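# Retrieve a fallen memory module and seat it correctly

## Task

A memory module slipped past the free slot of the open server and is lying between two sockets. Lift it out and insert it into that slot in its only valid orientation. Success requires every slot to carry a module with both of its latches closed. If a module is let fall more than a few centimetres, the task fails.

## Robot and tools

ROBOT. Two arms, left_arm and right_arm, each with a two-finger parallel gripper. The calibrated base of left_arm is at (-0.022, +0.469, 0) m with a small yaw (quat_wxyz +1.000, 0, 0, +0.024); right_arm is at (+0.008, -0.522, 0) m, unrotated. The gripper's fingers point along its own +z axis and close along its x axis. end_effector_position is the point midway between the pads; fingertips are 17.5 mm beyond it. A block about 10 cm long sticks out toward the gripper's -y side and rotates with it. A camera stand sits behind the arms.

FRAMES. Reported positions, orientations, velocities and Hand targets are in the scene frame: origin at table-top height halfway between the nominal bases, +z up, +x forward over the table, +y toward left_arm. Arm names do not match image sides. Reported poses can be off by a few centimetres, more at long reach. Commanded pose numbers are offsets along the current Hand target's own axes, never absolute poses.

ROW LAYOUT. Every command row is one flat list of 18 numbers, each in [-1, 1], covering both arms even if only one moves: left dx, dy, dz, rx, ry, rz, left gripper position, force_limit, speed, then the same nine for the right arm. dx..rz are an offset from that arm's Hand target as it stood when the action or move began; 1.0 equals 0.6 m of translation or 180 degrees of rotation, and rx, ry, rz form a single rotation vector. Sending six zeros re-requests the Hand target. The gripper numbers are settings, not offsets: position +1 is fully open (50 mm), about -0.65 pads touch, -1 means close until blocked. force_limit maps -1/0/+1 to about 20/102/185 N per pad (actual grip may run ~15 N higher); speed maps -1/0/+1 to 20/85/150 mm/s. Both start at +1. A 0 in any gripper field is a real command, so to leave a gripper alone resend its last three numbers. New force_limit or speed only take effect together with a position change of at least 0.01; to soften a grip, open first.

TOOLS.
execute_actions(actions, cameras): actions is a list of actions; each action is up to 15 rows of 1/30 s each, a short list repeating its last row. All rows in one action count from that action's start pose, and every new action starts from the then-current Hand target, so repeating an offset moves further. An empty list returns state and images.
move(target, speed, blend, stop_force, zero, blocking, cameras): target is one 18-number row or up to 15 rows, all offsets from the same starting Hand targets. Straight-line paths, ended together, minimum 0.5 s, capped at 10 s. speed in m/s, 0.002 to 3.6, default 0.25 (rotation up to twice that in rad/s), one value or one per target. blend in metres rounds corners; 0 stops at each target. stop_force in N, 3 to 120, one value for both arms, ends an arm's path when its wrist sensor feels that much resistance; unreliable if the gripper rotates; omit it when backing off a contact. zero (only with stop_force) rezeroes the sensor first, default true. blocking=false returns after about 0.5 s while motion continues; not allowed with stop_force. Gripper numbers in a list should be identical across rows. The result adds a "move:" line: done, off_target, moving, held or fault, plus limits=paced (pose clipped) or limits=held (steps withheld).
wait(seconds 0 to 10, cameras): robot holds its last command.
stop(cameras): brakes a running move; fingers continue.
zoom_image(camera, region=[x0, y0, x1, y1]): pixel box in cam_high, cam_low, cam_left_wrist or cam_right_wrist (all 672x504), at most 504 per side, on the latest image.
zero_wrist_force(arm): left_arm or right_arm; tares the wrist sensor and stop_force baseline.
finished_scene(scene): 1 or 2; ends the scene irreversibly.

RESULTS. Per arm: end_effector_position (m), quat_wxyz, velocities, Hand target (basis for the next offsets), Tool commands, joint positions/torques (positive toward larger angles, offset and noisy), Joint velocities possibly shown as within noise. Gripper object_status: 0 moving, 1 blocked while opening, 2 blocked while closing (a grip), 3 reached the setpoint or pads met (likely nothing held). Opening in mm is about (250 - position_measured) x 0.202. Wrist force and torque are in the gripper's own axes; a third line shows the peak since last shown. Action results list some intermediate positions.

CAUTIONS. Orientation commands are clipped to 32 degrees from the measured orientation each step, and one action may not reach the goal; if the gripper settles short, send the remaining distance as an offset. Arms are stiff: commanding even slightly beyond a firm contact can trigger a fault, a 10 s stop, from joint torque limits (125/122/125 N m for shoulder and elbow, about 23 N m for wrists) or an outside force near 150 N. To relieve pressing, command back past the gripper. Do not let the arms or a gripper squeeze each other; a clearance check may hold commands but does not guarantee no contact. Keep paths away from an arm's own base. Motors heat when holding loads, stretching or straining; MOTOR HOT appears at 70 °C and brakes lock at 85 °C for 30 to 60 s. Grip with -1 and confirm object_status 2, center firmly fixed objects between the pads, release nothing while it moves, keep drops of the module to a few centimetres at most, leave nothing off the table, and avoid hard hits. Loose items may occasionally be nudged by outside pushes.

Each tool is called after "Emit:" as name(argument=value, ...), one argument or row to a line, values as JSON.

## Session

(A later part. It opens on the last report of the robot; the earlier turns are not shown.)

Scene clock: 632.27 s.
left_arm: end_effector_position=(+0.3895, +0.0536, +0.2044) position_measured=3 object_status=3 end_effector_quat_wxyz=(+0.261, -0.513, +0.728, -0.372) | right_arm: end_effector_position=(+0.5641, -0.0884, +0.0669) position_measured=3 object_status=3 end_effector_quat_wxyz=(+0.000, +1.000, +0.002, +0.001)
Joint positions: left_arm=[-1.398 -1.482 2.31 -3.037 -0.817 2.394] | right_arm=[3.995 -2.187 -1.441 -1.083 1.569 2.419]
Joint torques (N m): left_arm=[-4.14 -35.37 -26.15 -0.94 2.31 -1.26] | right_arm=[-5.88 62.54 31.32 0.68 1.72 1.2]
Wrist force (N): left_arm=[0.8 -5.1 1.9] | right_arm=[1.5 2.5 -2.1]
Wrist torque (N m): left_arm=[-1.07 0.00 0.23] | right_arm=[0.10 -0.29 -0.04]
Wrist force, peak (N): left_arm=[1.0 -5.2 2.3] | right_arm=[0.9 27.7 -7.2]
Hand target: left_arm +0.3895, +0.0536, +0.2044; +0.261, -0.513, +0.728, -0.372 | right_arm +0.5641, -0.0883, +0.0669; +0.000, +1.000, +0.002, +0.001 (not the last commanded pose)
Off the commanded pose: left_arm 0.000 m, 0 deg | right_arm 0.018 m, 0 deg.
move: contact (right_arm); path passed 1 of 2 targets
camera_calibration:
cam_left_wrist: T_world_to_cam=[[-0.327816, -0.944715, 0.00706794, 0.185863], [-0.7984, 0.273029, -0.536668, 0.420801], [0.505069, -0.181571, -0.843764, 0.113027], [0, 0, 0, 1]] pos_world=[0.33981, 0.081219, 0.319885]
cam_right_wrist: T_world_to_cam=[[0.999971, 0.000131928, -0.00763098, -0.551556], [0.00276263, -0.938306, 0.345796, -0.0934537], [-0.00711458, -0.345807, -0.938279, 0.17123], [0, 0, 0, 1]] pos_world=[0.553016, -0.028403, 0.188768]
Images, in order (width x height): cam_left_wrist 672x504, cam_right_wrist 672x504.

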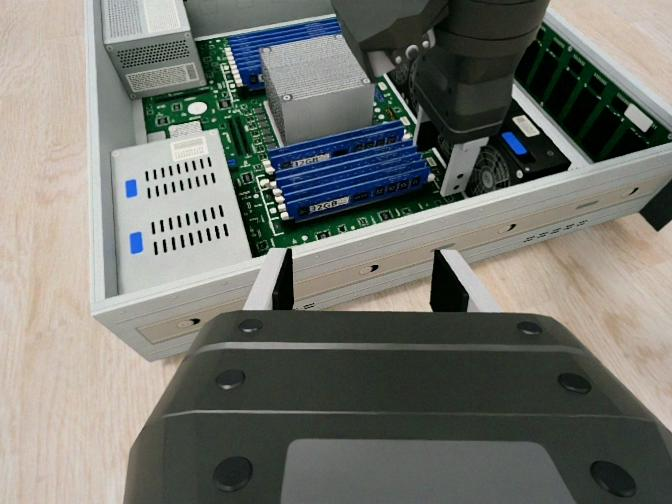

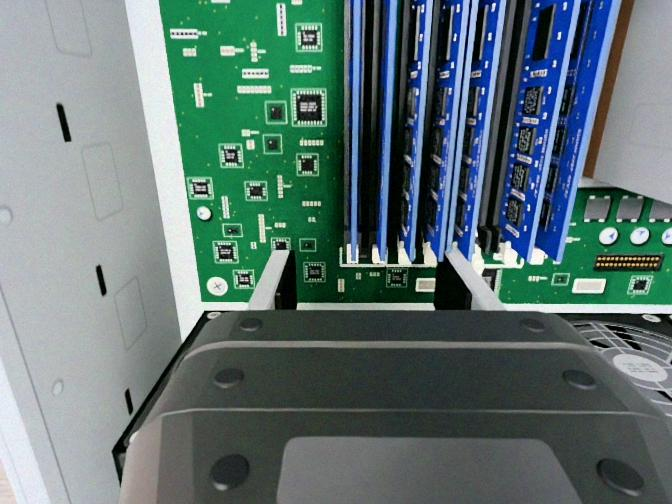

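Emit:
move(
  target=[
    [0,0,0, 0,0,0, 1, 1, 1, 0,0.003,0,0,0,0, 1,1,1],
    [0,0,0, 0,0,0, 1, 1, 1, -0.0018,0.003,0,0,0,0, 1,1,1],
  ],
  speed=0.03,
  cameras=["cam_right_wrist"],
)

Emit:
zoom_image(
  camera="cam_right_wrist",
  region=[410, 210, 490, 290],
)

Scene clock: 657.67 s.
left_arm: end_effector_position=(+0.3895, +0.0536, +0.2044) position_measured=3 object_status=3 end_effector_quat_wxyz=(+0.261, -0.513, +0.728, -0.372) | right_arm: end_effector_position=(+0.5630, -0.0902, +0.0669) position_measured=3 object_status=3 end_effector_quat_wxyz=(+0.000, +1.000, +0.002, +0.001)
Joint positions: left_arm=[-1.398 -1.482 2.31 -3.037 -0.817 2.394] | right_arm=[3.994 -2.183 -1.449 -1.08 1.569 2.419]
Joint torques (N m): left_arm=[-3.66 -34.62 -25.02 -0.94 2.2 -1.17] | right_arm=[0.55 44.83 29.94 3.72 0.14 0.05]
Wrist force (N): left_arm=[0.8 -5.1 2.2] | right_arm=[1.5 1.0 -2.9]
Wrist torque (N m): left_arm=[-1.08 0.00 0.23] | right_arm=[0.10 -0.27 -0.09]
Wrist force, peak (N): left_arm=[0.8 -5.3 2.2] | right_arm=[1.5 3.1 -2.5]
Hand target: left_arm +0.3895, +0.0536, +0.2044; +0.261, -0.513, +0.728, -0.372 | right_arm +0.5631, -0.0902, +0.0669; +0.000, +1.000, +0.002, +0.001
Off the commanded pose: left_arm 0.000 m, 0 deg | right_arm 0.000 m, 0 deg.
move: done
camera_calibration:
cam_right_wrist: T_world_to_cam=[[0.999971, 0.0000380947, -0.00759645, -0.550365], [0.00266265, -0.938306, 0.345797, -0.095178], [-0.00711462, -0.345807, -0.938279, 0.170564], [0, 0, 0, 1]] pos_world=[0.551816, -0.0303028, 0.188768]
Images, in order (width x height): cam_right_wrist 672x504.

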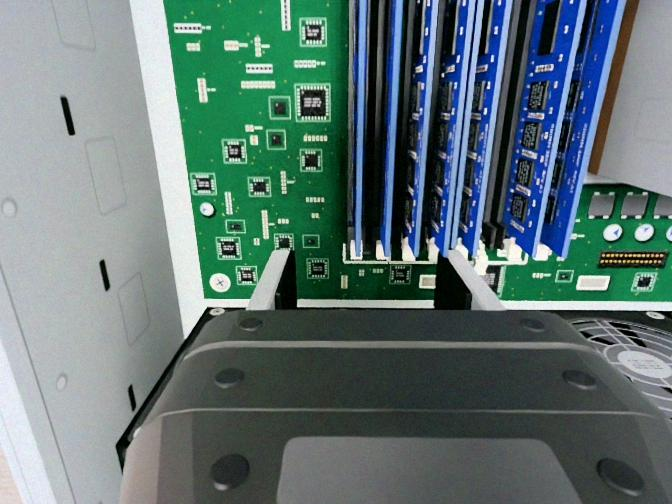

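Scaled by 6.300 from the camera's 672x504 image, which has a finer 960x720 frame.

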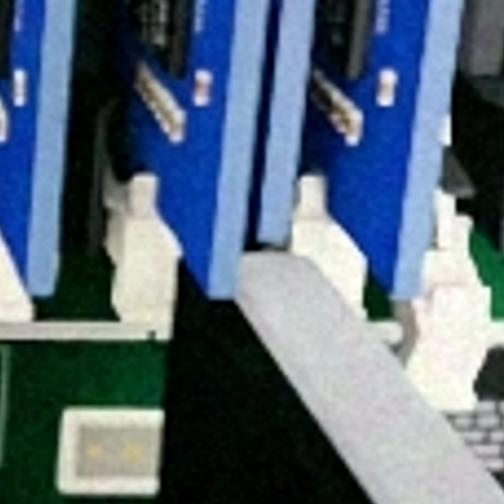

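Emit:
move(
  target=[
    [0,0,0, 0,0,0, 1, 1, 1, 0.0007,0,0,0,0,0, 1,1,1],
    [0,0,0, 0,0,0, 1, 1, 1, 0.0007,-0.03,0,0,0,0, 1,1,1],
  ],
  speed=0.02,
  stop_force=12,
  cameras=["cam_right_wrist","cam_left_wrist"],
)

Emit:
zoom_image(
  camera="cam_right_wrist",
  region=[410, 210, 490, 290],
)

Emit:
zoom_image(
  camera="cam_left_wrist",
  region=[240, 110, 470, 240],
)

Scene clock: 676.57 s.
left_arm: end_effector_position=(+0.3895, +0.0536, +0.2044) position_measured=3 object_status=3 end_effector_quat_wxyz=(+0.261, -0.513, +0.728, -0.372) | right_arm: end_effector_position=(+0.5636, -0.0880, +0.0669) position_measured=3 object_status=3 end_effector_quat_wxyz=(+0.000, +1.000, +0.002, +0.001)
Joint positions: left_arm=[-1.398 -1.482 2.31 -3.037 -0.817 2.394] | right_arm=[3.996 -2.187 -1.442 -1.082 1.569 2.42]
Joint torques (N m): left_arm=[-4.11 -33.66 -23.5 -0.88 2.18 -1.25] | right_arm=[-5.28 62.87 21.56 3.04 2.35 1.12]
Wrist force (N): left_arm=[0.8 -5.2 2.1] | right_arm=[1.3 5.3 -1.6]
Wrist torque (N m): left_arm=[-1.08 0.00 0.23] | right_arm=[0.12 -0.28 0.03]
Wrist force, peak (N): left_arm=[0.8 -5.5 2.2] | right_arm=[1.0 27.1 -7.6]
Hand target: left_arm +0.3895, +0.0536, +0.2044; +0.261, -0.513, +0.728, -0.372 | right_arm +0.5636, -0.0881, +0.0669; +0.000, +1.000, +0.002, +0.001 (not the last commanded pose)
Off the commanded pose: left_arm 0.000 m, 0 deg | right_arm 0.016 m, 0 deg.
move: contact (right_arm); path passed 1 of 2 targets
camera_calibration:
cam_left_wrist: T_world_to_cam=[[-0.327816, -0.944715, 0.00706794, 0.185863], [-0.7984, 0.273029, -0.536668, 0.420801], [0.505069, -0.181571, -0.843764, 0.113027], [0, 0, 0, 1]] pos_world=[0.33981, 0.081219, 0.319885]
cam_right_wrist: T_world_to_cam=[[0.999971, 0.0000387567, -0.00759685, -0.550965], [0.00266274, -0.938338, 0.345709, -0.0931002], [-0.00711502, -0.345719, -0.938311, 0.171338], [0, 0, 0, 1]] pos_world=[0.552416, -0.0281033, 0.188768]
Images, in order (width x height): cam_left_wrist 672x504, cam_right_wrist 672x504.

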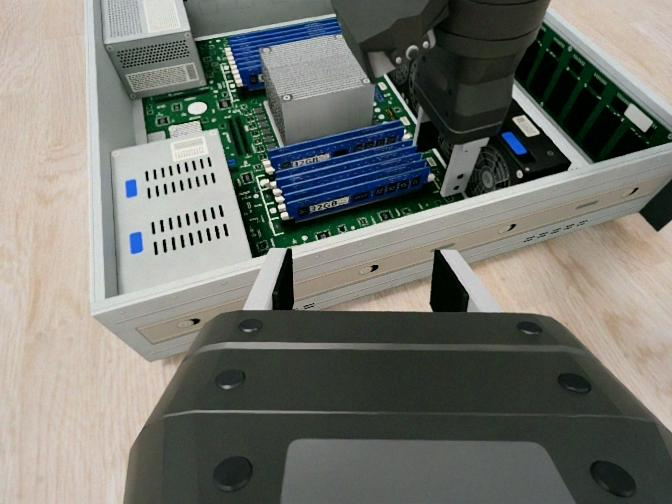

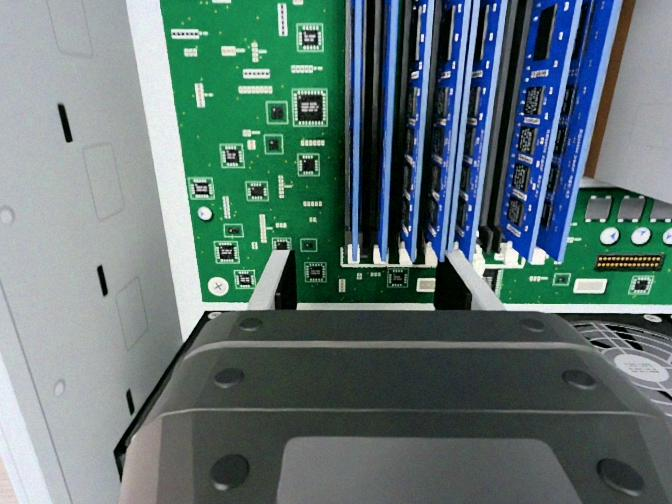

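Scaled by 6.300 from the camera's 672x504 image, which has a finer 960x720 frame.

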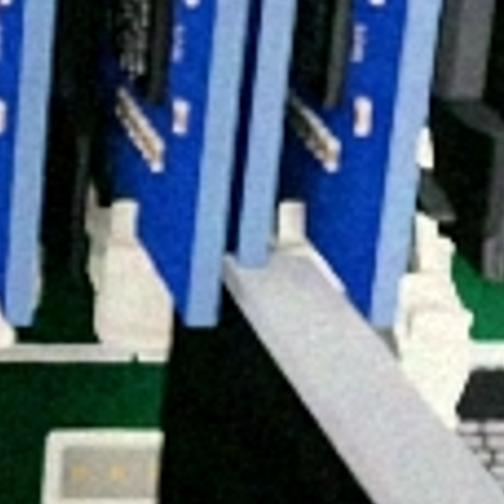

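Scaled by 2.191 from the camera's 672x504 image, which has a finer 960x720 frame.

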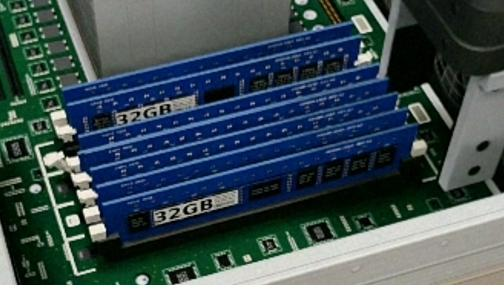

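Emit:
move(
  target=[
    [-0.1507,-0.1443,0.0702,-0.2004,-0.2853,-0.5573, 1, 1, 1, 0,0.004,0,0,0,0, 1,1,1],
    [-0.1678,-0.1362,0.2868,-0.2004,-0.2853,-0.5573, 1, 1, 1, 0,0.004,0,0,0,0, 1,1,1],
  ],
  speed=0.35,
  blend=0.03,
  cameras=["all"],
)

Emit:
zoom_image(
  camera="cam_left_wrist",
  region=[280, 150, 430, 300],
)

Scene clock: 696.97 s.
left_arm: end_effector_position=(+0.5996, +0.0853, +0.1697) position_measured=3 object_status=3 end_effector_quat_wxyz=(+0.000, +1.000, +0.000, -0.001) | right_arm: end_effector_position=(+0.5636, -0.0905, +0.0669) position_measured=3 object_status=3 end_effector_quat_wxyz=(+0.000, +1.000, +0.002, +0.001)
Joint positions: left_arm=[-0.784 -0.981 1.204 -1.793 -1.572 0.834] | right_arm=[3.993 -2.184 -1.447 -1.08 1.569 2.418]
Joint torques (N m): left_arm=[3.11 -39.55 -35.45 -6.25 -1.05 0.06] | right_arm=[-4.96 59.93 14.59 5.11 -1.26 -1.14]
Wrist force (N): left_arm=[0.3 -1.3 1.0] | right_arm=[1.4 0.7 -2.8]
Wrist torque (N m): left_arm=[-0.30 0.04 0.04] | right_arm=[0.06 -0.25 -0.09]
Wrist force, peak (N): left_arm=[-0.1 -5.6 2.3] | right_arm=[1.5 5.5 -2.1]
Hand target: left_arm +0.5998, +0.0852, +0.1696; +0.000, +1.000, +0.000, +0.000 | right_arm +0.5636, -0.0905, +0.0669; +0.000, +1.000, +0.002, +0.001
Off the commanded pose: left_arm 0.000 m, 0 deg | right_arm 0.000 m, 0 deg.
move: done
camera_calibration:
cam_left_wrist: T_world_to_cam=[[0.999927, 0.010607, -0.00586447, -0.590587], [0.0120233, -0.929162, 0.369478, 0.0240574], [-0.00152997, -0.369521, -0.929221, 0.317659], [0, 0, 0, 1]] pos_world=[0.590741, 0.145999, 0.282823]
cam_right_wrist: T_world_to_cam=[[0.999971, 0.0000380947, -0.00759645, -0.550965], [0.00266265, -0.938306, 0.345797, -0.0953673], [-0.00711462, -0.345807, -0.938279, 0.170499], [0, 0, 0, 1]] pos_world=[0.552416, -0.0305028, 0.188768]

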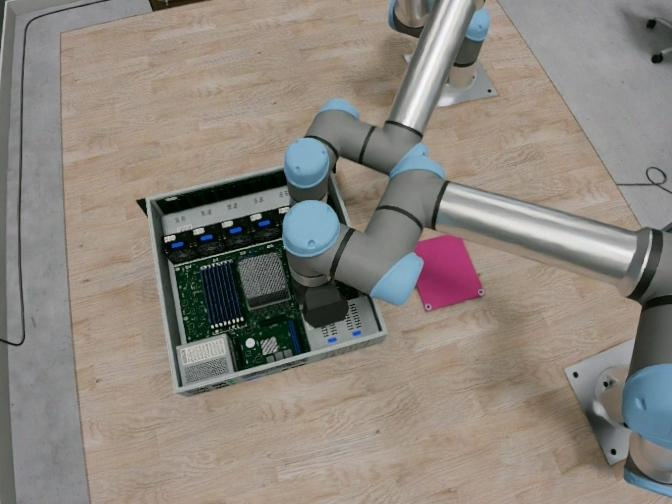

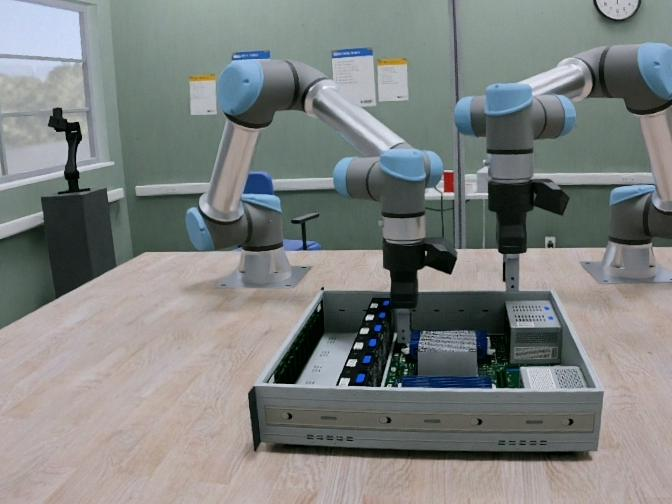

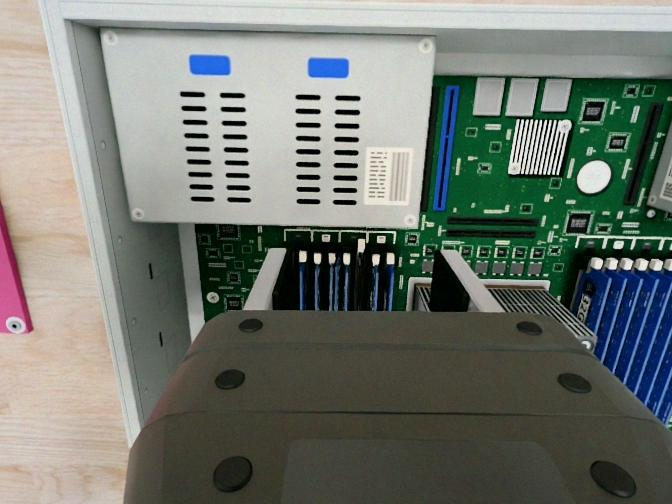

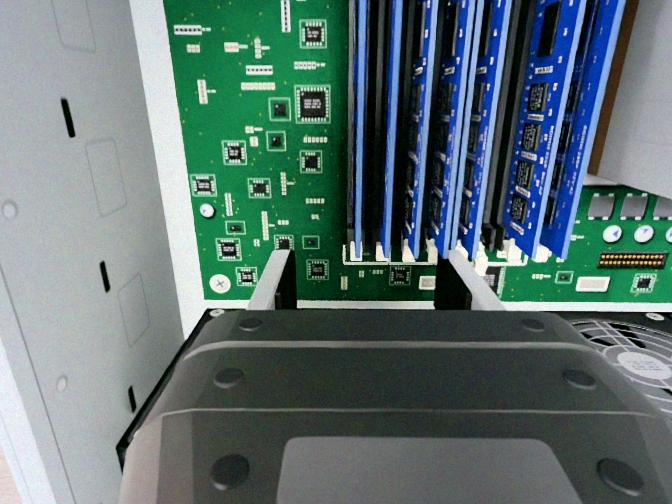

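Scaled by 3.360 from the camera's 672x504 image, which has a finer 960x720 frame.

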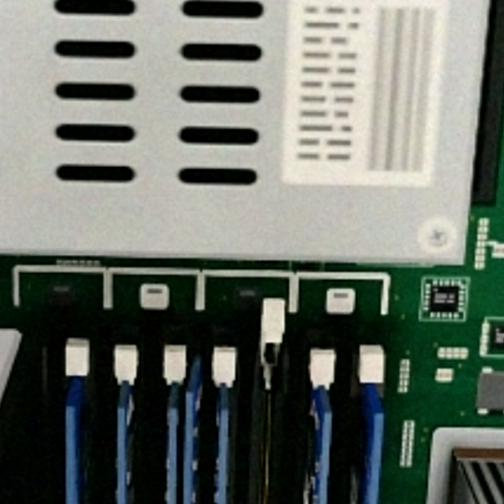

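Emit:
move(
  target=[
    [0,0,0,0,0,0, 1, 1, 1, 0,0,-0.11,0,0,0, 1,1,1],
    [0,0,0,0,0,0, 1, 1, 1, 0,0.22,-0.15,0,0,0, 1,1,1],
  ],
  speed=0.3,
  blend=0.02,
  cameras=[],
)

Emit:
move(
  target=[
    [-0.0535,0.0167,0.0333,0,0,0, 1, 1, 1, 0,0,0,0,0,0, 1,1,1],
    [-0.0535,0.0167,0.13,0,0,0, 1, 1, 1, 0,0,0,0,0,0, 1,1,1],
  ],
  speed=0.2,
  cameras=["cam_left_wrist"],
)

Emit:
zoom_image(
  camera="cam_left_wrist",
  region=[350, 190, 490, 310],
)

Scene clock: 788.50 s.
left_arm: end_effector_position=(+0.5998, +0.0852, +0.1696) position_measured=3 object_status=3 end_effector_quat_wxyz=(+0.000, +1.000, +0.000, +0.000) | right_arm: end_effector_position=(+0.5641, -0.2223, +0.1569) position_measured=3 object_status=3 end_effector_quat_wxyz=(+0.000, +1.000, +0.002, +0.001)
Joint positions: left_arm=[-0.784 -0.98 1.203 -1.793 -1.572 0.834] | right_arm=[3.849 -1.937 -1.579 -1.195 1.57 2.274]
Joint torques (N m): left_arm=[7.47 -39.93 -38.44 -6.17 0.85 1.2] | right_arm=[-5.91 40.46 16.82 1.44 1.63 -1.18]
Wrist force (N): left_arm=[0.0 -1.3 1.0] | right_arm=[0.8 1.1 -2.7]
Wrist torque (N m): left_arm=[-0.29 0.07 0.04] | right_arm=[0.14 -0.15 -0.09]
Wrist force, peak (N): left_arm=[0.0 -1.6 1.2] | right_arm=[4.6 13.1 -2.8]
Hand target: left_arm +0.5998, +0.0852, +0.1696; +0.000, +1.000, +0.000, +0.000 | right_arm +0.5641, -0.2225, +0.1569; +0.000, +1.000, +0.002, +0.001
Off the commanded pose: left_arm 0.000 m, 0 deg | right_arm 0.000 m, 0 deg.
move: done
No camera images: "cameras" was empty.

Scene clock: 789.70 s.
left_arm: end_effector_position=(+0.5674, +0.0754, +0.1061) position_measured=3 object_status=3 end_effector_quat_wxyz=(+0.000, +1.000, +0.000, +0.000) | right_arm: end_effector_position=(+0.5641, -0.2225, +0.1569) position_measured=3 object_status=3 end_effector_quat_wxyz=(+0.000, +1.000, +0.002, +0.001)
Joint positions: left_arm=[-0.826 -0.985 1.382 -1.967 -1.572 0.793] | right_arm=[3.849 -1.937 -1.579 -1.195 1.57 2.273]
Joint torques (N m): left_arm=[1.34 -55.65 -24.48 -3.17 -0.15 -0.09] | right_arm=[-6.32 52.26 13.29 0.51 1.51 -1.12]
Wrist force (N): left_arm=[-2.0 -3.2 2.0] | right_arm=[0.9 0.7 -3.0]
Wrist torque (N m): left_arm=[-0.61 0.40 0.06] | right_arm=[0.08 -0.16 -0.09]
Wrist force, peak (N): left_arm=[-9.0 -7.0 -32.3] | right_arm=[0.7 1.0 -3.1]
Hand target: left_arm +0.5674, +0.0754, +0.1061; +0.000, +1.000, +0.000, +0.000 (not the last commanded pose) | right_arm +0.5641, -0.2225, +0.1569; +0.000, +1.000, +0.002, +0.001
Tool commands: left_gripper/position=+1.0 left_gripper/force_limit=+1.0 left_gripper/speed=+1.0 right_gripper/position=+1.0 right_gripper/force_limit=+1.0 right_gripper/speed=+1.0
Off the commanded pose: left_arm 0.014 m, 0 deg | right_arm 0.000 m, 0 deg.
FORCE FAULT: contact force on the left arm reached its limit, and that arm stopped. The contact can be on any part of that arm, not only on its tool. That arm's remaining commands of this call were not run. That arm is still stopped at the end of this call. That arm stays stopped for about 10 more seconds. Until then a move that you send moves the other arm only, and its call returns only when the move has ended. Once the stop has ended, the next robot result says so. If the stop ends while you think or write, that arm runs what you send next, counted from a new Hand target: where the arm stands when the stop ends. While its stop runs, that arm takes no new command, but its gripper still runs the gripper command that each later call begins with. Until it ends, the stop uses up actions while you think or wait. An arm that is not stopped still takes commands.
move: fault (left_arm)
camera_calibration:
cam_left_wrist: T_world_to_cam=[[0.99993, 0.0105609, -0.00542418, -0.558653], [0.0118182, -0.928998, 0.369897, 0.0388744], [-0.00113262, -0.369935, -0.929057, 0.254595], [0, 0, 0, 1]] pos_world=[0.558442, 0.136198, 0.219124]
Images, in order (width x height): cam_left_wrist 672x504.

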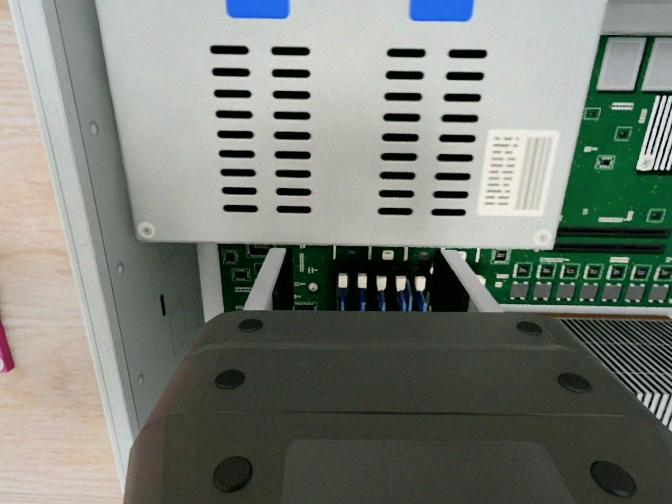

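Scaled by 3.600 from the camera's 672x504 image, which has a finer 960x720 frame.

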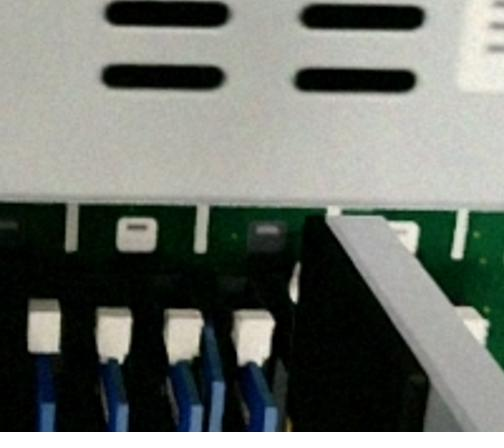

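Emit:
wait(
  seconds=3,
)

Scene clock: 813.70 s.
left_arm: end_effector_position=(+0.5674, +0.0754, +0.1061) position_measured=3 object_status=3 end_effector_quat_wxyz=(+0.000, +1.000, +0.000, +0.000) | right_arm: end_effector_position=(+0.5641, -0.2225, +0.1569) position_measured=3 object_status=3 end_effector_quat_wxyz=(+0.000, +1.000, +0.002, +0.001)
Joint positions: left_arm=[-0.826 -0.985 1.382 -1.967 -1.572 0.793] | right_arm=[3.849 -1.937 -1.579 -1.195 1.57 2.273]
Joint torques (N m): left_arm=[1.53 -55.18 -24.9 -3.29 -0.2 -0.08] | right_arm=[-5.97 51.9 14.34 0.95 1.37 -0.52]
Wrist force (N): left_arm=[-2.1 -3.3 3.3] | right_arm=[0.8 0.9 -2.6]
Wrist torque (N m): left_arm=[-0.63 0.42 0.05] | right_arm=[0.11 -0.16 -0.09]
Wrist force, peak (N): left_arm=[-1.8 -3.5 3.6] | right_arm=[1.1 1.2 -3.1]
Hand target: left_arm +0.5674, +0.0754, +0.1061; +0.000, +1.000, +0.000, +0.000 (not the last commanded pose) | right_arm +0.5641, -0.2225, +0.1569; +0.000, +1.000, +0.002, +0.001
Tool commands: left_gripper/position=+1.0 left_gripper/force_limit=+1.0 left_gripper/speed=+1.0 right_gripper/position=+1.0 right_gripper/force_limit=+1.0 right_gripper/speed=+1.0
Off the commanded pose: left_arm 0.014 m, 0 deg | right_arm 0.000 m, 0 deg.
FORCE FAULT, CONTINUED: the left arm's stop, for the force fault that an earlier result reported, is over. The rest of the stop counts as 19 of the actions that you can send in this scene. That arm's target is now where it stood when the stop ended, not its last command. That arm accepts commands again.
wait: 3.00 s; at rest from the start

Emit:
move(
  target=[
    [0,0,-0.04,0,0,0, 1, 1, 1, 0,0,0,0,0,0, 1,1,1],
    [0,0.018,-0.04,0,0,0, 1, 1, 1, 0,0,0,0,0,0, 1,1,1],
    [0,0.018,0.03,0,0,0, 1, 1, 1, 0,0,0,0,0,0, 1,1,1],
  ],
  speed=0.1,
  cameras=["cam_left_wrist"],
)

Emit:
zoom_image(
  camera="cam_left_wrist",
  region=[370, 210, 490, 310],
)

Scene clock: 821.20 s.
left_arm: end_effector_position=(+0.5674, +0.0646, +0.0879) position_measured=3 object_status=3 end_effector_quat_wxyz=(+0.000, +1.000, +0.000, +0.000) | right_arm: end_effector_position=(+0.5641, -0.2225, +0.1569) position_measured=3 object_status=3 end_effector_quat_wxyz=(+0.000, +1.000, +0.002, +0.001)
Joint positions: left_arm=[-0.837 -0.954 1.38 -1.997 -1.572 0.782] | right_arm=[3.849 -1.937 -1.579 -1.195 1.57 2.273]
Joint torques (N m): left_arm=[-3.93 -72.94 -35.57 -1.18 -1.33 -1.26] | right_arm=[-5.6 52.1 14.45 1.28 1.16 -0.26]
Wrist force (N): left_arm=[-1.8 -3.3 3.2] | right_arm=[0.6 0.9 -2.9]
Wrist torque (N m): left_arm=[-0.62 0.37 0.18] | right_arm=[0.11 -0.12 -0.10]
Wrist force, peak (N): left_arm=[0.3 -8.5 3.6] | right_arm=[0.9 0.8 -3.3]
Hand target: left_arm +0.5674, +0.0646, +0.0881; +0.000, +1.000, +0.000, +0.000 | right_arm +0.5641, -0.2225, +0.1569; +0.000, +1.000, +0.002, +0.001
Off the commanded pose: left_arm 0.000 m, 0 deg | right_arm 0.000 m, 0 deg.
move: done
camera_calibration:
cam_left_wrist: T_world_to_cam=[[0.999928, 0.0105841, -0.00564442, -0.558594], [0.011921, -0.92908, 0.369688, 0.0355322], [-0.0013313, -0.369728, -0.929139, 0.233886], [0, 0, 0, 1]] pos_world=[0.558441, 0.125399, 0.201024]
Images, in order (width x height): cam_left_wrist 672x504.

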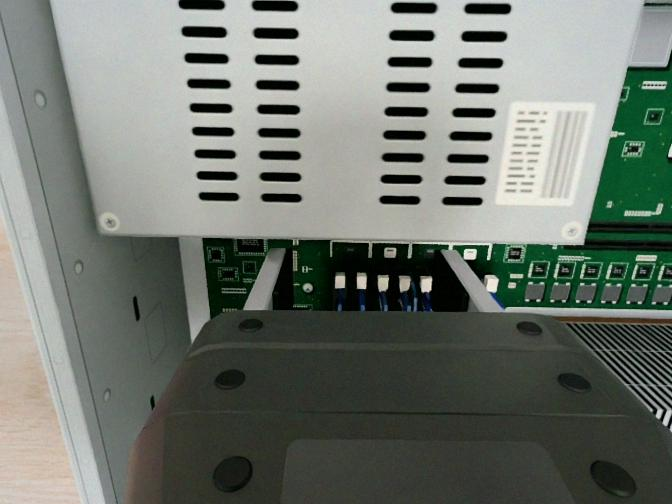

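Scaled by 4.200 from the camera's 672x504 image, which has a finer 960x720 frame.

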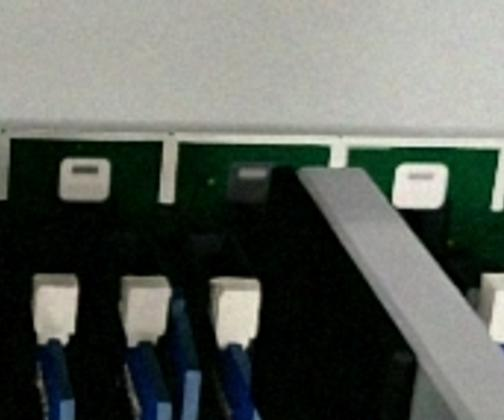

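Emit:
move(
  target=[0,0,0.02,0,0,0, 1, 1, 1, 0,0,0,0,0,0, 1,1,1],
  speed=0.1,
  stop_force=8,
  cameras=["cam_left_wrist"],
)

Emit:
zoom_image(
  camera="cam_left_wrist",
  region=[380, 220, 480, 310],
)

Scene clock: 861.73 s.
left_arm: end_effector_position=(+0.5674, +0.0646, +0.0761) position_measured=3 object_status=3 end_effector_quat_wxyz=(+0.000, +1.000, +0.000, +0.000) | right_arm: end_effector_position=(+0.5641, -0.2225, +0.1569) position_measured=3 object_status=3 end_effector_quat_wxyz=(+0.000, +1.000, +0.002, +0.001)
Joint positions: left_arm=[-0.837 -0.942 1.393 -2.022 -1.572 0.782] | right_arm=[3.849 -1.937 -1.579 -1.195 1.57 2.273]
Joint torques (N m): left_arm=[-3.83 -73.48 -36.21 -0.2 -1.13 -1.22] | right_arm=[-5.04 52.56 14.51 1.27 1.08 -0.02]
Wrist force (N): left_arm=[-1.9 -3.2 3.1] | right_arm=[0.8 1.2 -2.6]
Wrist torque (N m): left_arm=[-0.60 0.38 0.18] | right_arm=[0.15 -0.16 -0.09]
Wrist force, peak (N): left_arm=[-2.1 -3.5 3.4] | right_arm=[0.6 1.0 -3.1]
Hand target: left_arm +0.5674, +0.0646, +0.0761; +0.000, +1.000, +0.000, +0.000 | right_arm +0.5641, -0.2225, +0.1569; +0.000, +1.000, +0.002, +0.001
Off the commanded pose: left_arm 0.000 m, 0 deg | right_arm 0.000 m, 0 deg.
move: done
camera_calibration:
cam_left_wrist: T_world_to_cam=[[0.99993, 0.0105609, -0.00542418, -0.558701], [0.0118182, -0.928998, 0.369897, 0.0399382], [-0.00113262, -0.369935, -0.929057, 0.222728], [0, 0, 0, 1]] pos_world=[0.558442, 0.125398, 0.189124]
Images, in order (width x height): cam_left_wrist 672x504.

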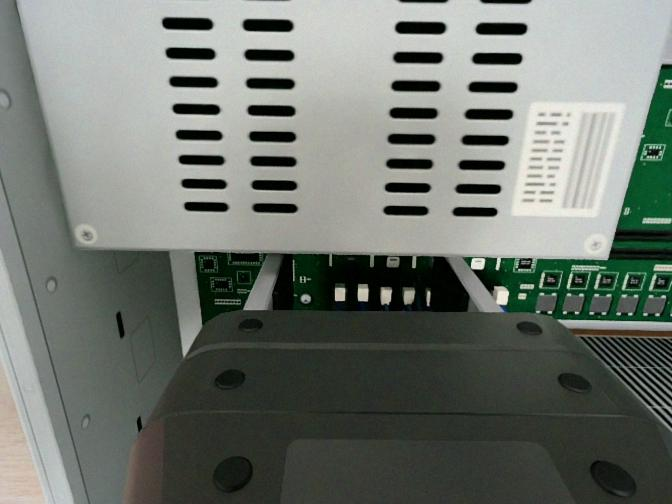

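Scaled by 5.040 from the camera's 672x504 image, which has a finer 960x720 frame.

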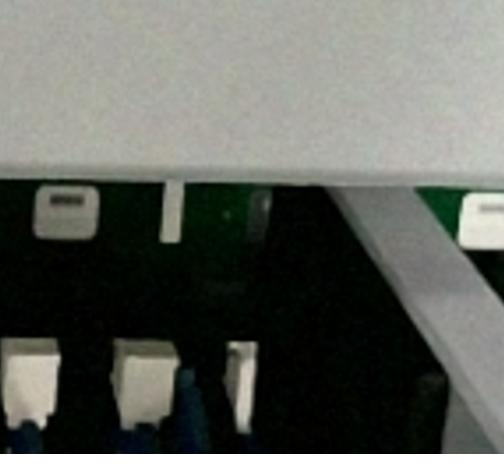

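Emit:
move(
  target=[
    [-0.0108,0,-0.0123,0,0,0, 1, 1, 1, 0,0,0,0,0,0, 1,1,1],
    [-0.0108,0.0227,-0.0123,0,0,0, 1, 1, 1, 0,0,0,0,0,0, 1,1,1],
  ],
  speed=0.06,
  stop_force=10,
  cameras=["cam_left_wrist"],
)

Emit:
zoom_image(
  camera="cam_left_wrist",
  region=[390, 220, 480, 310],
)

Scene clock: 887.53 s.
left_arm: end_effector_position=(+0.5609, +0.0509, +0.0835) position_measured=3 object_status=3 end_effector_quat_wxyz=(+0.000, +1.000, +0.000, +0.000) | right_arm: end_effector_position=(+0.5641, -0.2225, +0.1569) position_measured=3 object_status=3 end_effector_quat_wxyz=(+0.000, +1.000, +0.002, +0.001)
Joint positions: left_arm=[-0.857 -0.944 1.376 -2.003 -1.572 0.762] | right_arm=[3.849 -1.937 -1.579 -1.195 1.57 2.273]
Joint torques (N m): left_arm=[7.31 -73.51 -12.8 -6.23 -0.64 1.25] | right_arm=[-5.31 52.08 15.01 1.49 1.08 0.08]
Wrist force (N): left_arm=[-1.9 -3.1 3.0] | right_arm=[1.0 0.9 -2.7]
Wrist torque (N m): left_arm=[-0.59 0.39 0.19] | right_arm=[0.09 -0.18 -0.08]
Wrist force, peak (N): left_arm=[-2.4 -4.4 3.5] | right_arm=[0.9 0.9 -3.1]
Hand target: left_arm +0.5609, +0.0509, +0.0835; +0.000, +1.000, +0.000, +0.000 | right_arm +0.5641, -0.2225, +0.1569; +0.000, +1.000, +0.002, +0.001
Off the commanded pose: left_arm 0.000 m, 0 deg | right_arm 0.000 m, 0 deg.
move: done
camera_calibration:
cam_left_wrist: T_world_to_cam=[[0.99993, 0.0105609, -0.00542418, -0.552017], [0.0118182, -0.928998, 0.369897, 0.0245505], [-0.00113262, -0.369935, -0.929057, 0.224528], [0, 0, 0, 1]] pos_world=[0.551942, 0.111698, 0.196524]
Images, in order (width x height): cam_left_wrist 672x504.

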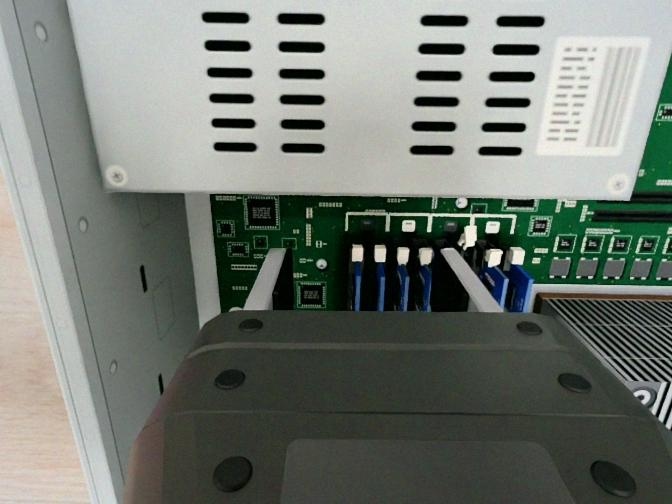

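Scaled by 5.600 from the camera's 672x504 image, which has a finer 960x720 frame.

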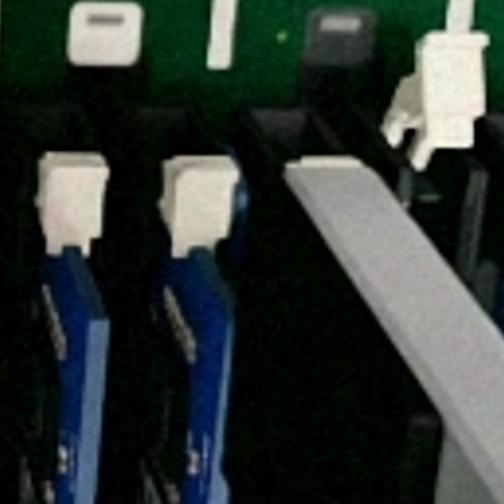

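Emit:
move(
  target=[0.0022,0,0.0110,0,0,0, 1, 1, 1, 0,0,0,0,0,0, 1,1,1],
  speed=0.03,
  stop_force=6,
  cameras=["cam_left_wrist"],
)

Emit:
zoom_image(
  camera="cam_left_wrist",
  region=[390, 220, 480, 310],
)

Scene clock: 907.10 s.
left_arm: end_effector_position=(+0.5622, +0.0510, +0.0769) position_measured=3 object_status=3 end_effector_quat_wxyz=(+0.000, +1.000, +0.000, +0.000) | right_arm: end_effector_position=(+0.5641, -0.2225, +0.1569) position_measured=3 object_status=3 end_effector_quat_wxyz=(+0.000, +1.000, +0.002, +0.001)
Joint positions: left_arm=[-0.855 -0.935 1.379 -2.015 -1.572 0.763] | right_arm=[3.849 -1.937 -1.579 -1.195 1.57 2.273]
Joint torques (N m): left_arm=[-3.76 -73.44 -33.7 -0.22 0.16 -1.26] | right_arm=[-5.58 51.88 14.99 1.67 0.98 0.34]
Wrist force (N): left_arm=[-2.1 -3.0 3.5] | right_arm=[0.5 1.1 -2.7]
Wrist torque (N m): left_arm=[-0.58 0.41 0.19] | right_arm=[0.14 -0.11 -0.09]
Wrist force, peak (N): left_arm=[-1.9 -3.5 3.7] | right_arm=[0.8 1.2 -3.1]
Hand target: left_arm +0.5622, +0.0509, +0.0769; +0.000, +1.000, +0.000, +0.000 | right_arm +0.5641, -0.2225, +0.1569; +0.000, +1.000, +0.002, +0.001
Off the commanded pose: left_arm 0.000 m, 0 deg | right_arm 0.000 m, 0 deg.
move: done
camera_calibration:
cam_left_wrist: T_world_to_cam=[[0.99993, 0.0105609, -0.00542418, -0.553353], [0.0118182, -0.928998, 0.369897, 0.0269764], [-0.00113262, -0.369935, -0.929057, 0.218398], [0, 0, 0, 1]] pos_world=[0.553242, 0.111698, 0.189924]
Images, in order (width x height): cam_left_wrist 672x504.

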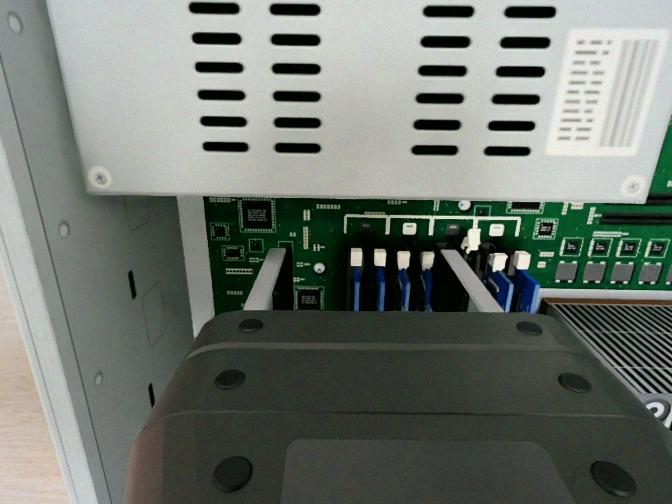

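Scaled by 5.600 from the camera's 672x504 image, which has a finer 960x720 frame.

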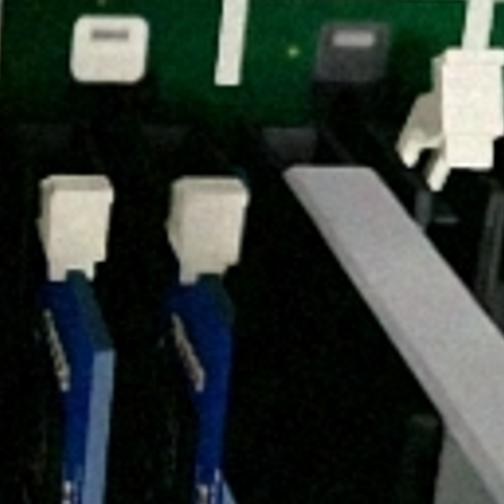

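Emit:
move(
  target=[
    [0.001,0,0,0,0,0, 1, 1, 1, 0,0,0,0,0,0, 1,1,1],
    [0.001,0,0.0185,0,0,0, 1, 1, 1, 0,0,0,0,0,0, 1,1,1],
  ],
  speed=0.012,
  stop_force=5,
  cameras=["cam_left_wrist"],
)

Emit:
zoom_image(
  camera="cam_left_wrist",
  region=[390, 220, 480, 310],
)

Scene clock: 926.40 s.
left_arm: end_effector_position=(+0.5629, +0.0508, +0.0757) position_measured=3 object_status=3 end_effector_quat_wxyz=(+0.000, +1.000, +0.000, +0.000) | right_arm: end_effector_position=(+0.5641, -0.2225, +0.1569) position_measured=3 object_status=3 end_effector_quat_wxyz=(+0.000, +1.000, +0.002, +0.001)
Joint positions: left_arm=[-0.855 -0.933 1.378 -2.017 -1.572 0.763] | right_arm=[3.849 -1.937 -1.579 -1.195 1.57 2.273]
Joint torques (N m): left_arm=[2.73 -69.11 -33.06 -1.19 0.64 1.12] | right_arm=[-4.74 52.03 15.28 1.78 0.91 0.42]
Wrist force (N): left_arm=[-2.0 -1.7 -1.6] | right_arm=[0.5 0.8 -2.4]
Wrist torque (N m): left_arm=[-0.59 0.51 0.21] | right_arm=[0.09 -0.11 -0.10]
Wrist force, peak (N): left_arm=[-2.2 -3.5 -9.6] | right_arm=[0.9 1.0 -3.1]
Hand target: left_arm +0.5629, +0.0508, +0.0757; +0.000, +1.000, +0.000, +0.000 (not the last commanded pose) | right_arm +0.5641, -0.2225, +0.1569; +0.000, +1.000, +0.002, +0.001
Off the commanded pose: left_arm 0.010 m, 0 deg | right_arm 0.000 m, 0 deg.
move: contact (left_arm); path passed 1 of 2 targets
camera_calibration:
cam_left_wrist: T_world_to_cam=[[0.999931, 0.0105377, -0.00520393, -0.554099], [0.0117155, -0.928915, 0.370107, 0.0273265], [-0.000933929, -0.370142, -0.928975, 0.217144], [0, 0, 0, 1]] pos_world=[0.553943, 0.111597, 0.188724]
Images, in order (width x height): cam_left_wrist 672x504.

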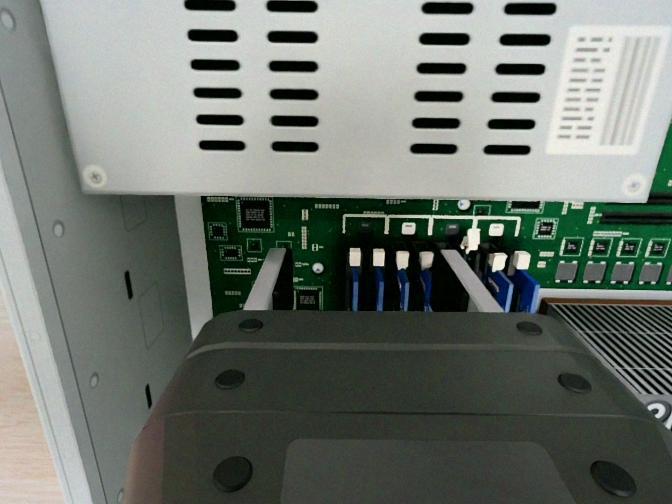

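Scaled by 5.600 from the camera's 672x504 image, which has a finer 960x720 frame.

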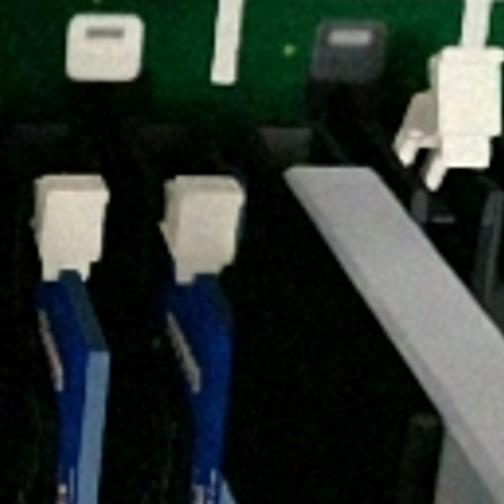

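Emit:
move(
  target=[
    [0,0,-0.0067,0,0,0, 1, 1, 1, 0,0,0,0,0,0, 1,1,1],
    [0.0075,0.0333,-0.0067,0,0,0, 1, 1, 1, 0,0,0,0,0,0, 1,1,1],
  ],
  speed=0.05,
  cameras=["cam_left_wrist"],
)

Emit:
zoom_image(
  camera="cam_left_wrist",
  region=[390, 180, 510, 300],
)

Emit:
move(
  target=[0,0,0.016,0,0,0, 1, 1, 1, 0,0,0,0,0,0, 1,1,1],
  speed=0.012,
  stop_force=5,
  cameras=[],
)

Scene clock: 942.30 s.
left_arm: end_effector_position=(+0.5673, +0.0308, +0.0795) position_measured=3 object_status=3 end_effector_quat_wxyz=(+0.000, +1.000, +0.000, +0.000) | right_arm: end_effector_position=(+0.5641, -0.2225, +0.1569) position_measured=3 object_status=3 end_effector_quat_wxyz=(+0.000, +1.000, +0.002, +0.001)
Joint positions: left_arm=[-0.869 -0.902 1.315 -1.983 -1.572 0.749] | right_arm=[3.849 -1.937 -1.579 -1.195 1.57 2.273]
Joint torques (N m): left_arm=[7.35 -76.84 -13.66 -6.16 0.76 1.18] | right_arm=[-5.23 52.35 15.58 2.02 0.78 0.75]
Wrist force (N): left_arm=[-1.8 -2.9 3.6] | right_arm=[0.8 0.7 -3.0]
Wrist torque (N m): left_arm=[-0.56 0.35 0.19] | right_arm=[0.07 -0.16 -0.09]
Wrist force, peak (N): left_arm=[-2.5 -3.6 3.8] | right_arm=[0.8 1.3 -3.0]
Hand target: left_arm +0.5674, +0.0308, +0.0797; +0.000, +1.000, +0.000, +0.000 | right_arm +0.5641, -0.2225, +0.1569; +0.000, +1.000, +0.002, +0.001
Off the commanded pose: left_arm 0.000 m, 0 deg | right_arm 0.000 m, 0 deg.
move: done
camera_calibration:
cam_left_wrist: T_world_to_cam=[[0.999929, 0.0105255, -0.00551657, -0.558305], [0.0118194, -0.929033, 0.369809, 0.00730017], [-0.00123265, -0.369848, -0.929091, 0.213438], [0, 0, 0, 1]] pos_world=[0.558442, 0.0915982, 0.192524]
Images, in order (width x height): cam_left_wrist 672x504.

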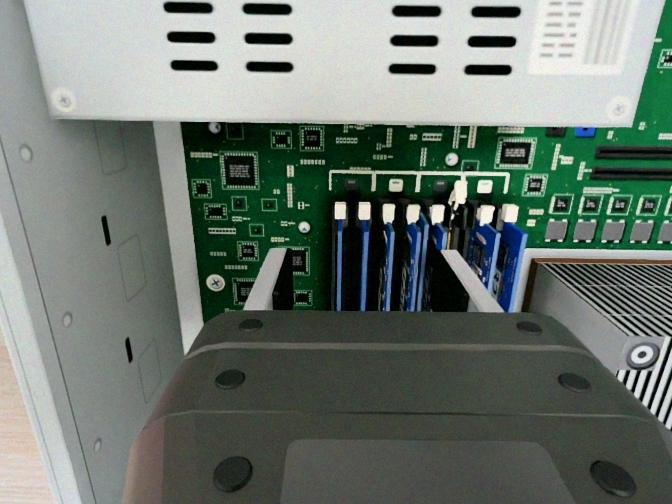

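Scaled by 4.200 from the camera's 672x504 image, which has a finer 960x720 frame.

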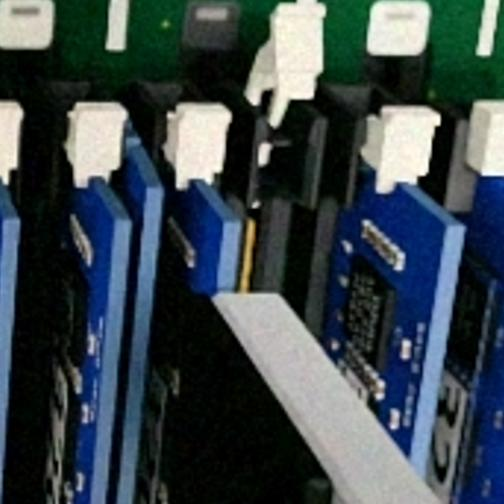

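Scene clock: 943.87 s.
left_arm: end_effector_position=(+0.5674, +0.0308, +0.0758) position_measured=3 object_status=3 end_effector_quat_wxyz=(+0.000, +1.000, +0.000, +0.000) | right_arm: end_effector_position=(+0.5641, -0.2225, +0.1569) position_measured=3 object_status=3 end_effector_quat_wxyz=(+0.000, +1.000, +0.002, +0.001)
Joint positions: left_arm=[-0.869 -0.898 1.319 -1.992 -1.572 0.749] | right_arm=[3.849 -1.937 -1.579 -1.195 1.57 2.273]
Joint torques (N m): left_arm=[6.71 -69.44 -32.06 -0.13 0.49 1.15] | right_arm=[-4.73 51.79 16.36 1.99 0.71 0.81]
Wrist force (N): left_arm=[-1.9 -1.7 -3.1] | right_arm=[0.5 0.9 -2.6]
Wrist torque (N m): left_arm=[-0.64 0.54 0.22] | right_arm=[0.11 -0.11 -0.09]
Wrist force, peak (N): left_arm=[-2.3 -3.2 -10.5] | right_arm=[0.9 1.1 -2.9]
Hand target: left_arm +0.5674, +0.0308, +0.0758; +0.000, +1.000, +0.000, +0.000 (not the last commanded pose) | right_arm +0.5641, -0.2225, +0.1569; +0.000, +1.000, +0.002, +0.001
Off the commanded pose: left_arm 0.006 m, 0 deg | right_arm 0.000 m, 0 deg.
move: contact (left_arm)
No camera images: "cameras" was empty.

Emit:
move(
  target=[
    [0,0,-0.01,0,0,0, 1, 1, 1, 0,0,0,0,0,0, 1,1,1],
    [-0.0100,-0.0337,-0.01,0,0,0, 1, 1, 1, 0,0,0,0,0,0, 1,1,1],
  ],
  speed=0.08,
  cameras=["cam_left_wrist"],
)

Emit:
zoom_image(
  camera="cam_left_wrist",
  region=[390, 200, 490, 310],
)

Emit:
move(
  target=[0,0,0.026,0,0,0, 1, 1, 1, 0,0,0,0,0,0, 1,1,1],
  speed=0.012,
  stop_force=5,
  cameras=["cam_left_wrist"],
)

Emit:
zoom_image(
  camera="cam_left_wrist",
  region=[390, 200, 490, 310],
)

Scene clock: 961.27 s.
left_arm: end_effector_position=(+0.5615, +0.0510, +0.0819) position_measured=3 object_status=3 end_effector_quat_wxyz=(+0.001, +1.000, +0.000, +0.000) | right_arm: end_effector_position=(+0.5641, -0.2225, +0.1569) position_measured=3 object_status=3 end_effector_quat_wxyz=(+0.000, +1.000, +0.002, +0.001)
Joint positions: left_arm=[-0.856 -0.942 1.377 -2.006 -1.572 0.762] | right_arm=[3.849 -1.937 -1.579 -1.195 1.57 2.273]
Joint torques (N m): left_arm=[-3.19 -39.85 -27.62 -0.12 0.27 -1.18] | right_arm=[-4.59 52.19 16.19 2.2 0.63 0.94]
Wrist force (N): left_arm=[-2.1 -3.3 3.5] | right_arm=[0.7 0.9 -2.8]
Wrist torque (N m): left_arm=[-0.62 0.40 0.05] | right_arm=[0.11 -0.14 -0.09]
Wrist force, peak (N): left_arm=[-2.5 -4.4 3.1] | right_arm=[0.6 1.1 -3.1]
Hand target: left_arm +0.5614, +0.0510, +0.0818; +0.000, +1.000, +0.000, +0.000 | right_arm +0.5641, -0.2225, +0.1569; +0.000, +1.000, +0.002, +0.001
Off the commanded pose: left_arm 0.000 m, 0 deg | right_arm 0.000 m, 0 deg.
move: done
camera_calibration:
cam_left_wrist: T_world_to_cam=[[0.999932, 0.0105498, -0.00489117, -0.552634], [0.0116111, -0.928798, 0.370404, 0.0253135], [-0.000635222, -0.370435, -0.928858, 0.222858], [0, 0, 0, 1]] pos_world=[0.552444, 0.111896, 0.194924]
Images, in order (width x height): cam_left_wrist 672x504.

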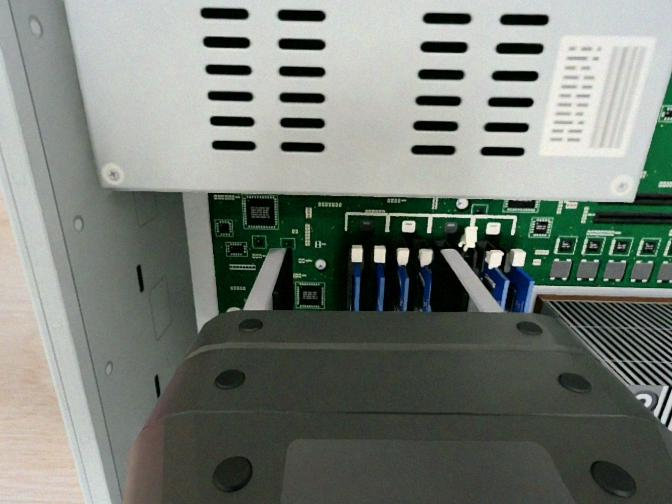

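Scaled by 4.582 from the camera's 672x504 image, which has a finer 960x720 frame.

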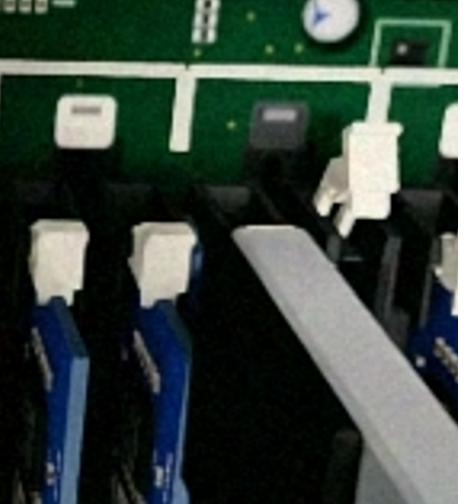

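Scene clock: 963.00 s.
left_arm: end_effector_position=(+0.5614, +0.0510, +0.0757) position_measured=3 object_status=3 end_effector_quat_wxyz=(+0.000, +1.000, +0.000, +0.000) | right_arm: end_effector_position=(+0.5641, -0.2225, +0.1569) position_measured=3 object_status=3 end_effector_quat_wxyz=(+0.000, +1.000, +0.002, +0.001)
Joint positions: left_arm=[-0.856 -0.936 1.383 -2.019 -1.572 0.762] | right_arm=[3.849 -1.937 -1.579 -1.195 1.57 2.273]
Joint torques (N m): left_arm=[-3.7 -67.12 -31.75 -0.08 0.21 -1.21] | right_arm=[-4.57 51.99 16.48 2.26 0.69 1.03]
Wrist force (N): left_arm=[-2.1 -1.6 -3.1] | right_arm=[0.8 0.9 -2.3]
Wrist torque (N m): left_arm=[-0.63 0.58 0.08] | right_arm=[0.11 -0.15 -0.09]
Wrist force, peak (N): left_arm=[-1.9 -0.9 -11.4] | right_arm=[0.5 1.2 -2.9]
Hand target: left_arm +0.5614, +0.0510, +0.0757; +0.000, +1.000, +0.000, +0.000 (not the last commanded pose) | right_arm +0.5641, -0.2225, +0.1569; +0.000, +1.000, +0.002, +0.001
Off the commanded pose: left_arm 0.010 m, 0 deg | right_arm 0.000 m, 0 deg.
move: contact (left_arm)
camera_calibration:
cam_left_wrist: T_world_to_cam=[[0.999932, 0.0104444, -0.00516925, -0.552599], [0.011616, -0.928882, 0.370194, 0.0276571], [-0.000935164, -0.370229, -0.92894, 0.217257], [0, 0, 0, 1]] pos_world=[0.552443, 0.111897, 0.188724]
Images, in order (width x height): cam_left_wrist 672x504.

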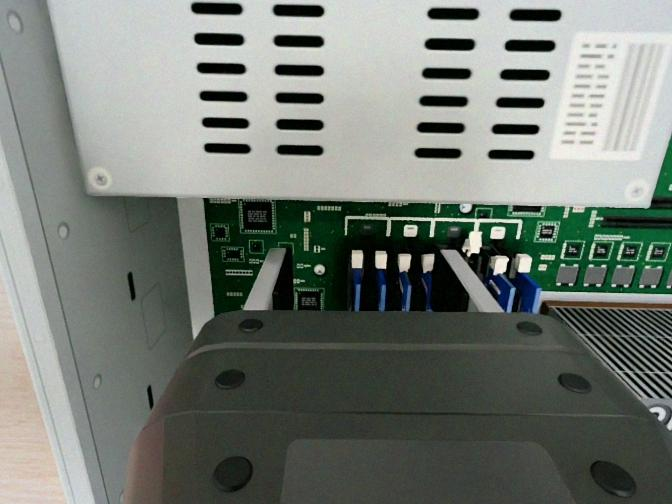

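Scaled by 4.582 from the camera's 672x504 image, which has a finer 960x720 frame.

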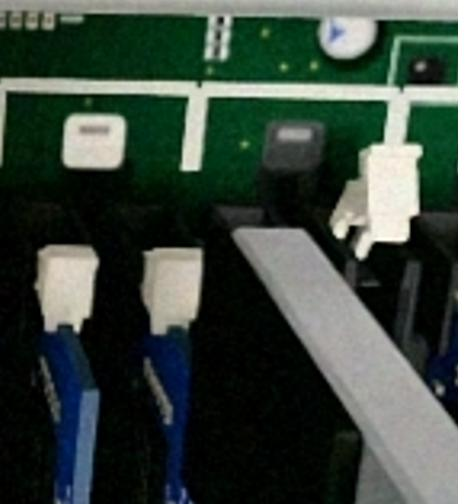

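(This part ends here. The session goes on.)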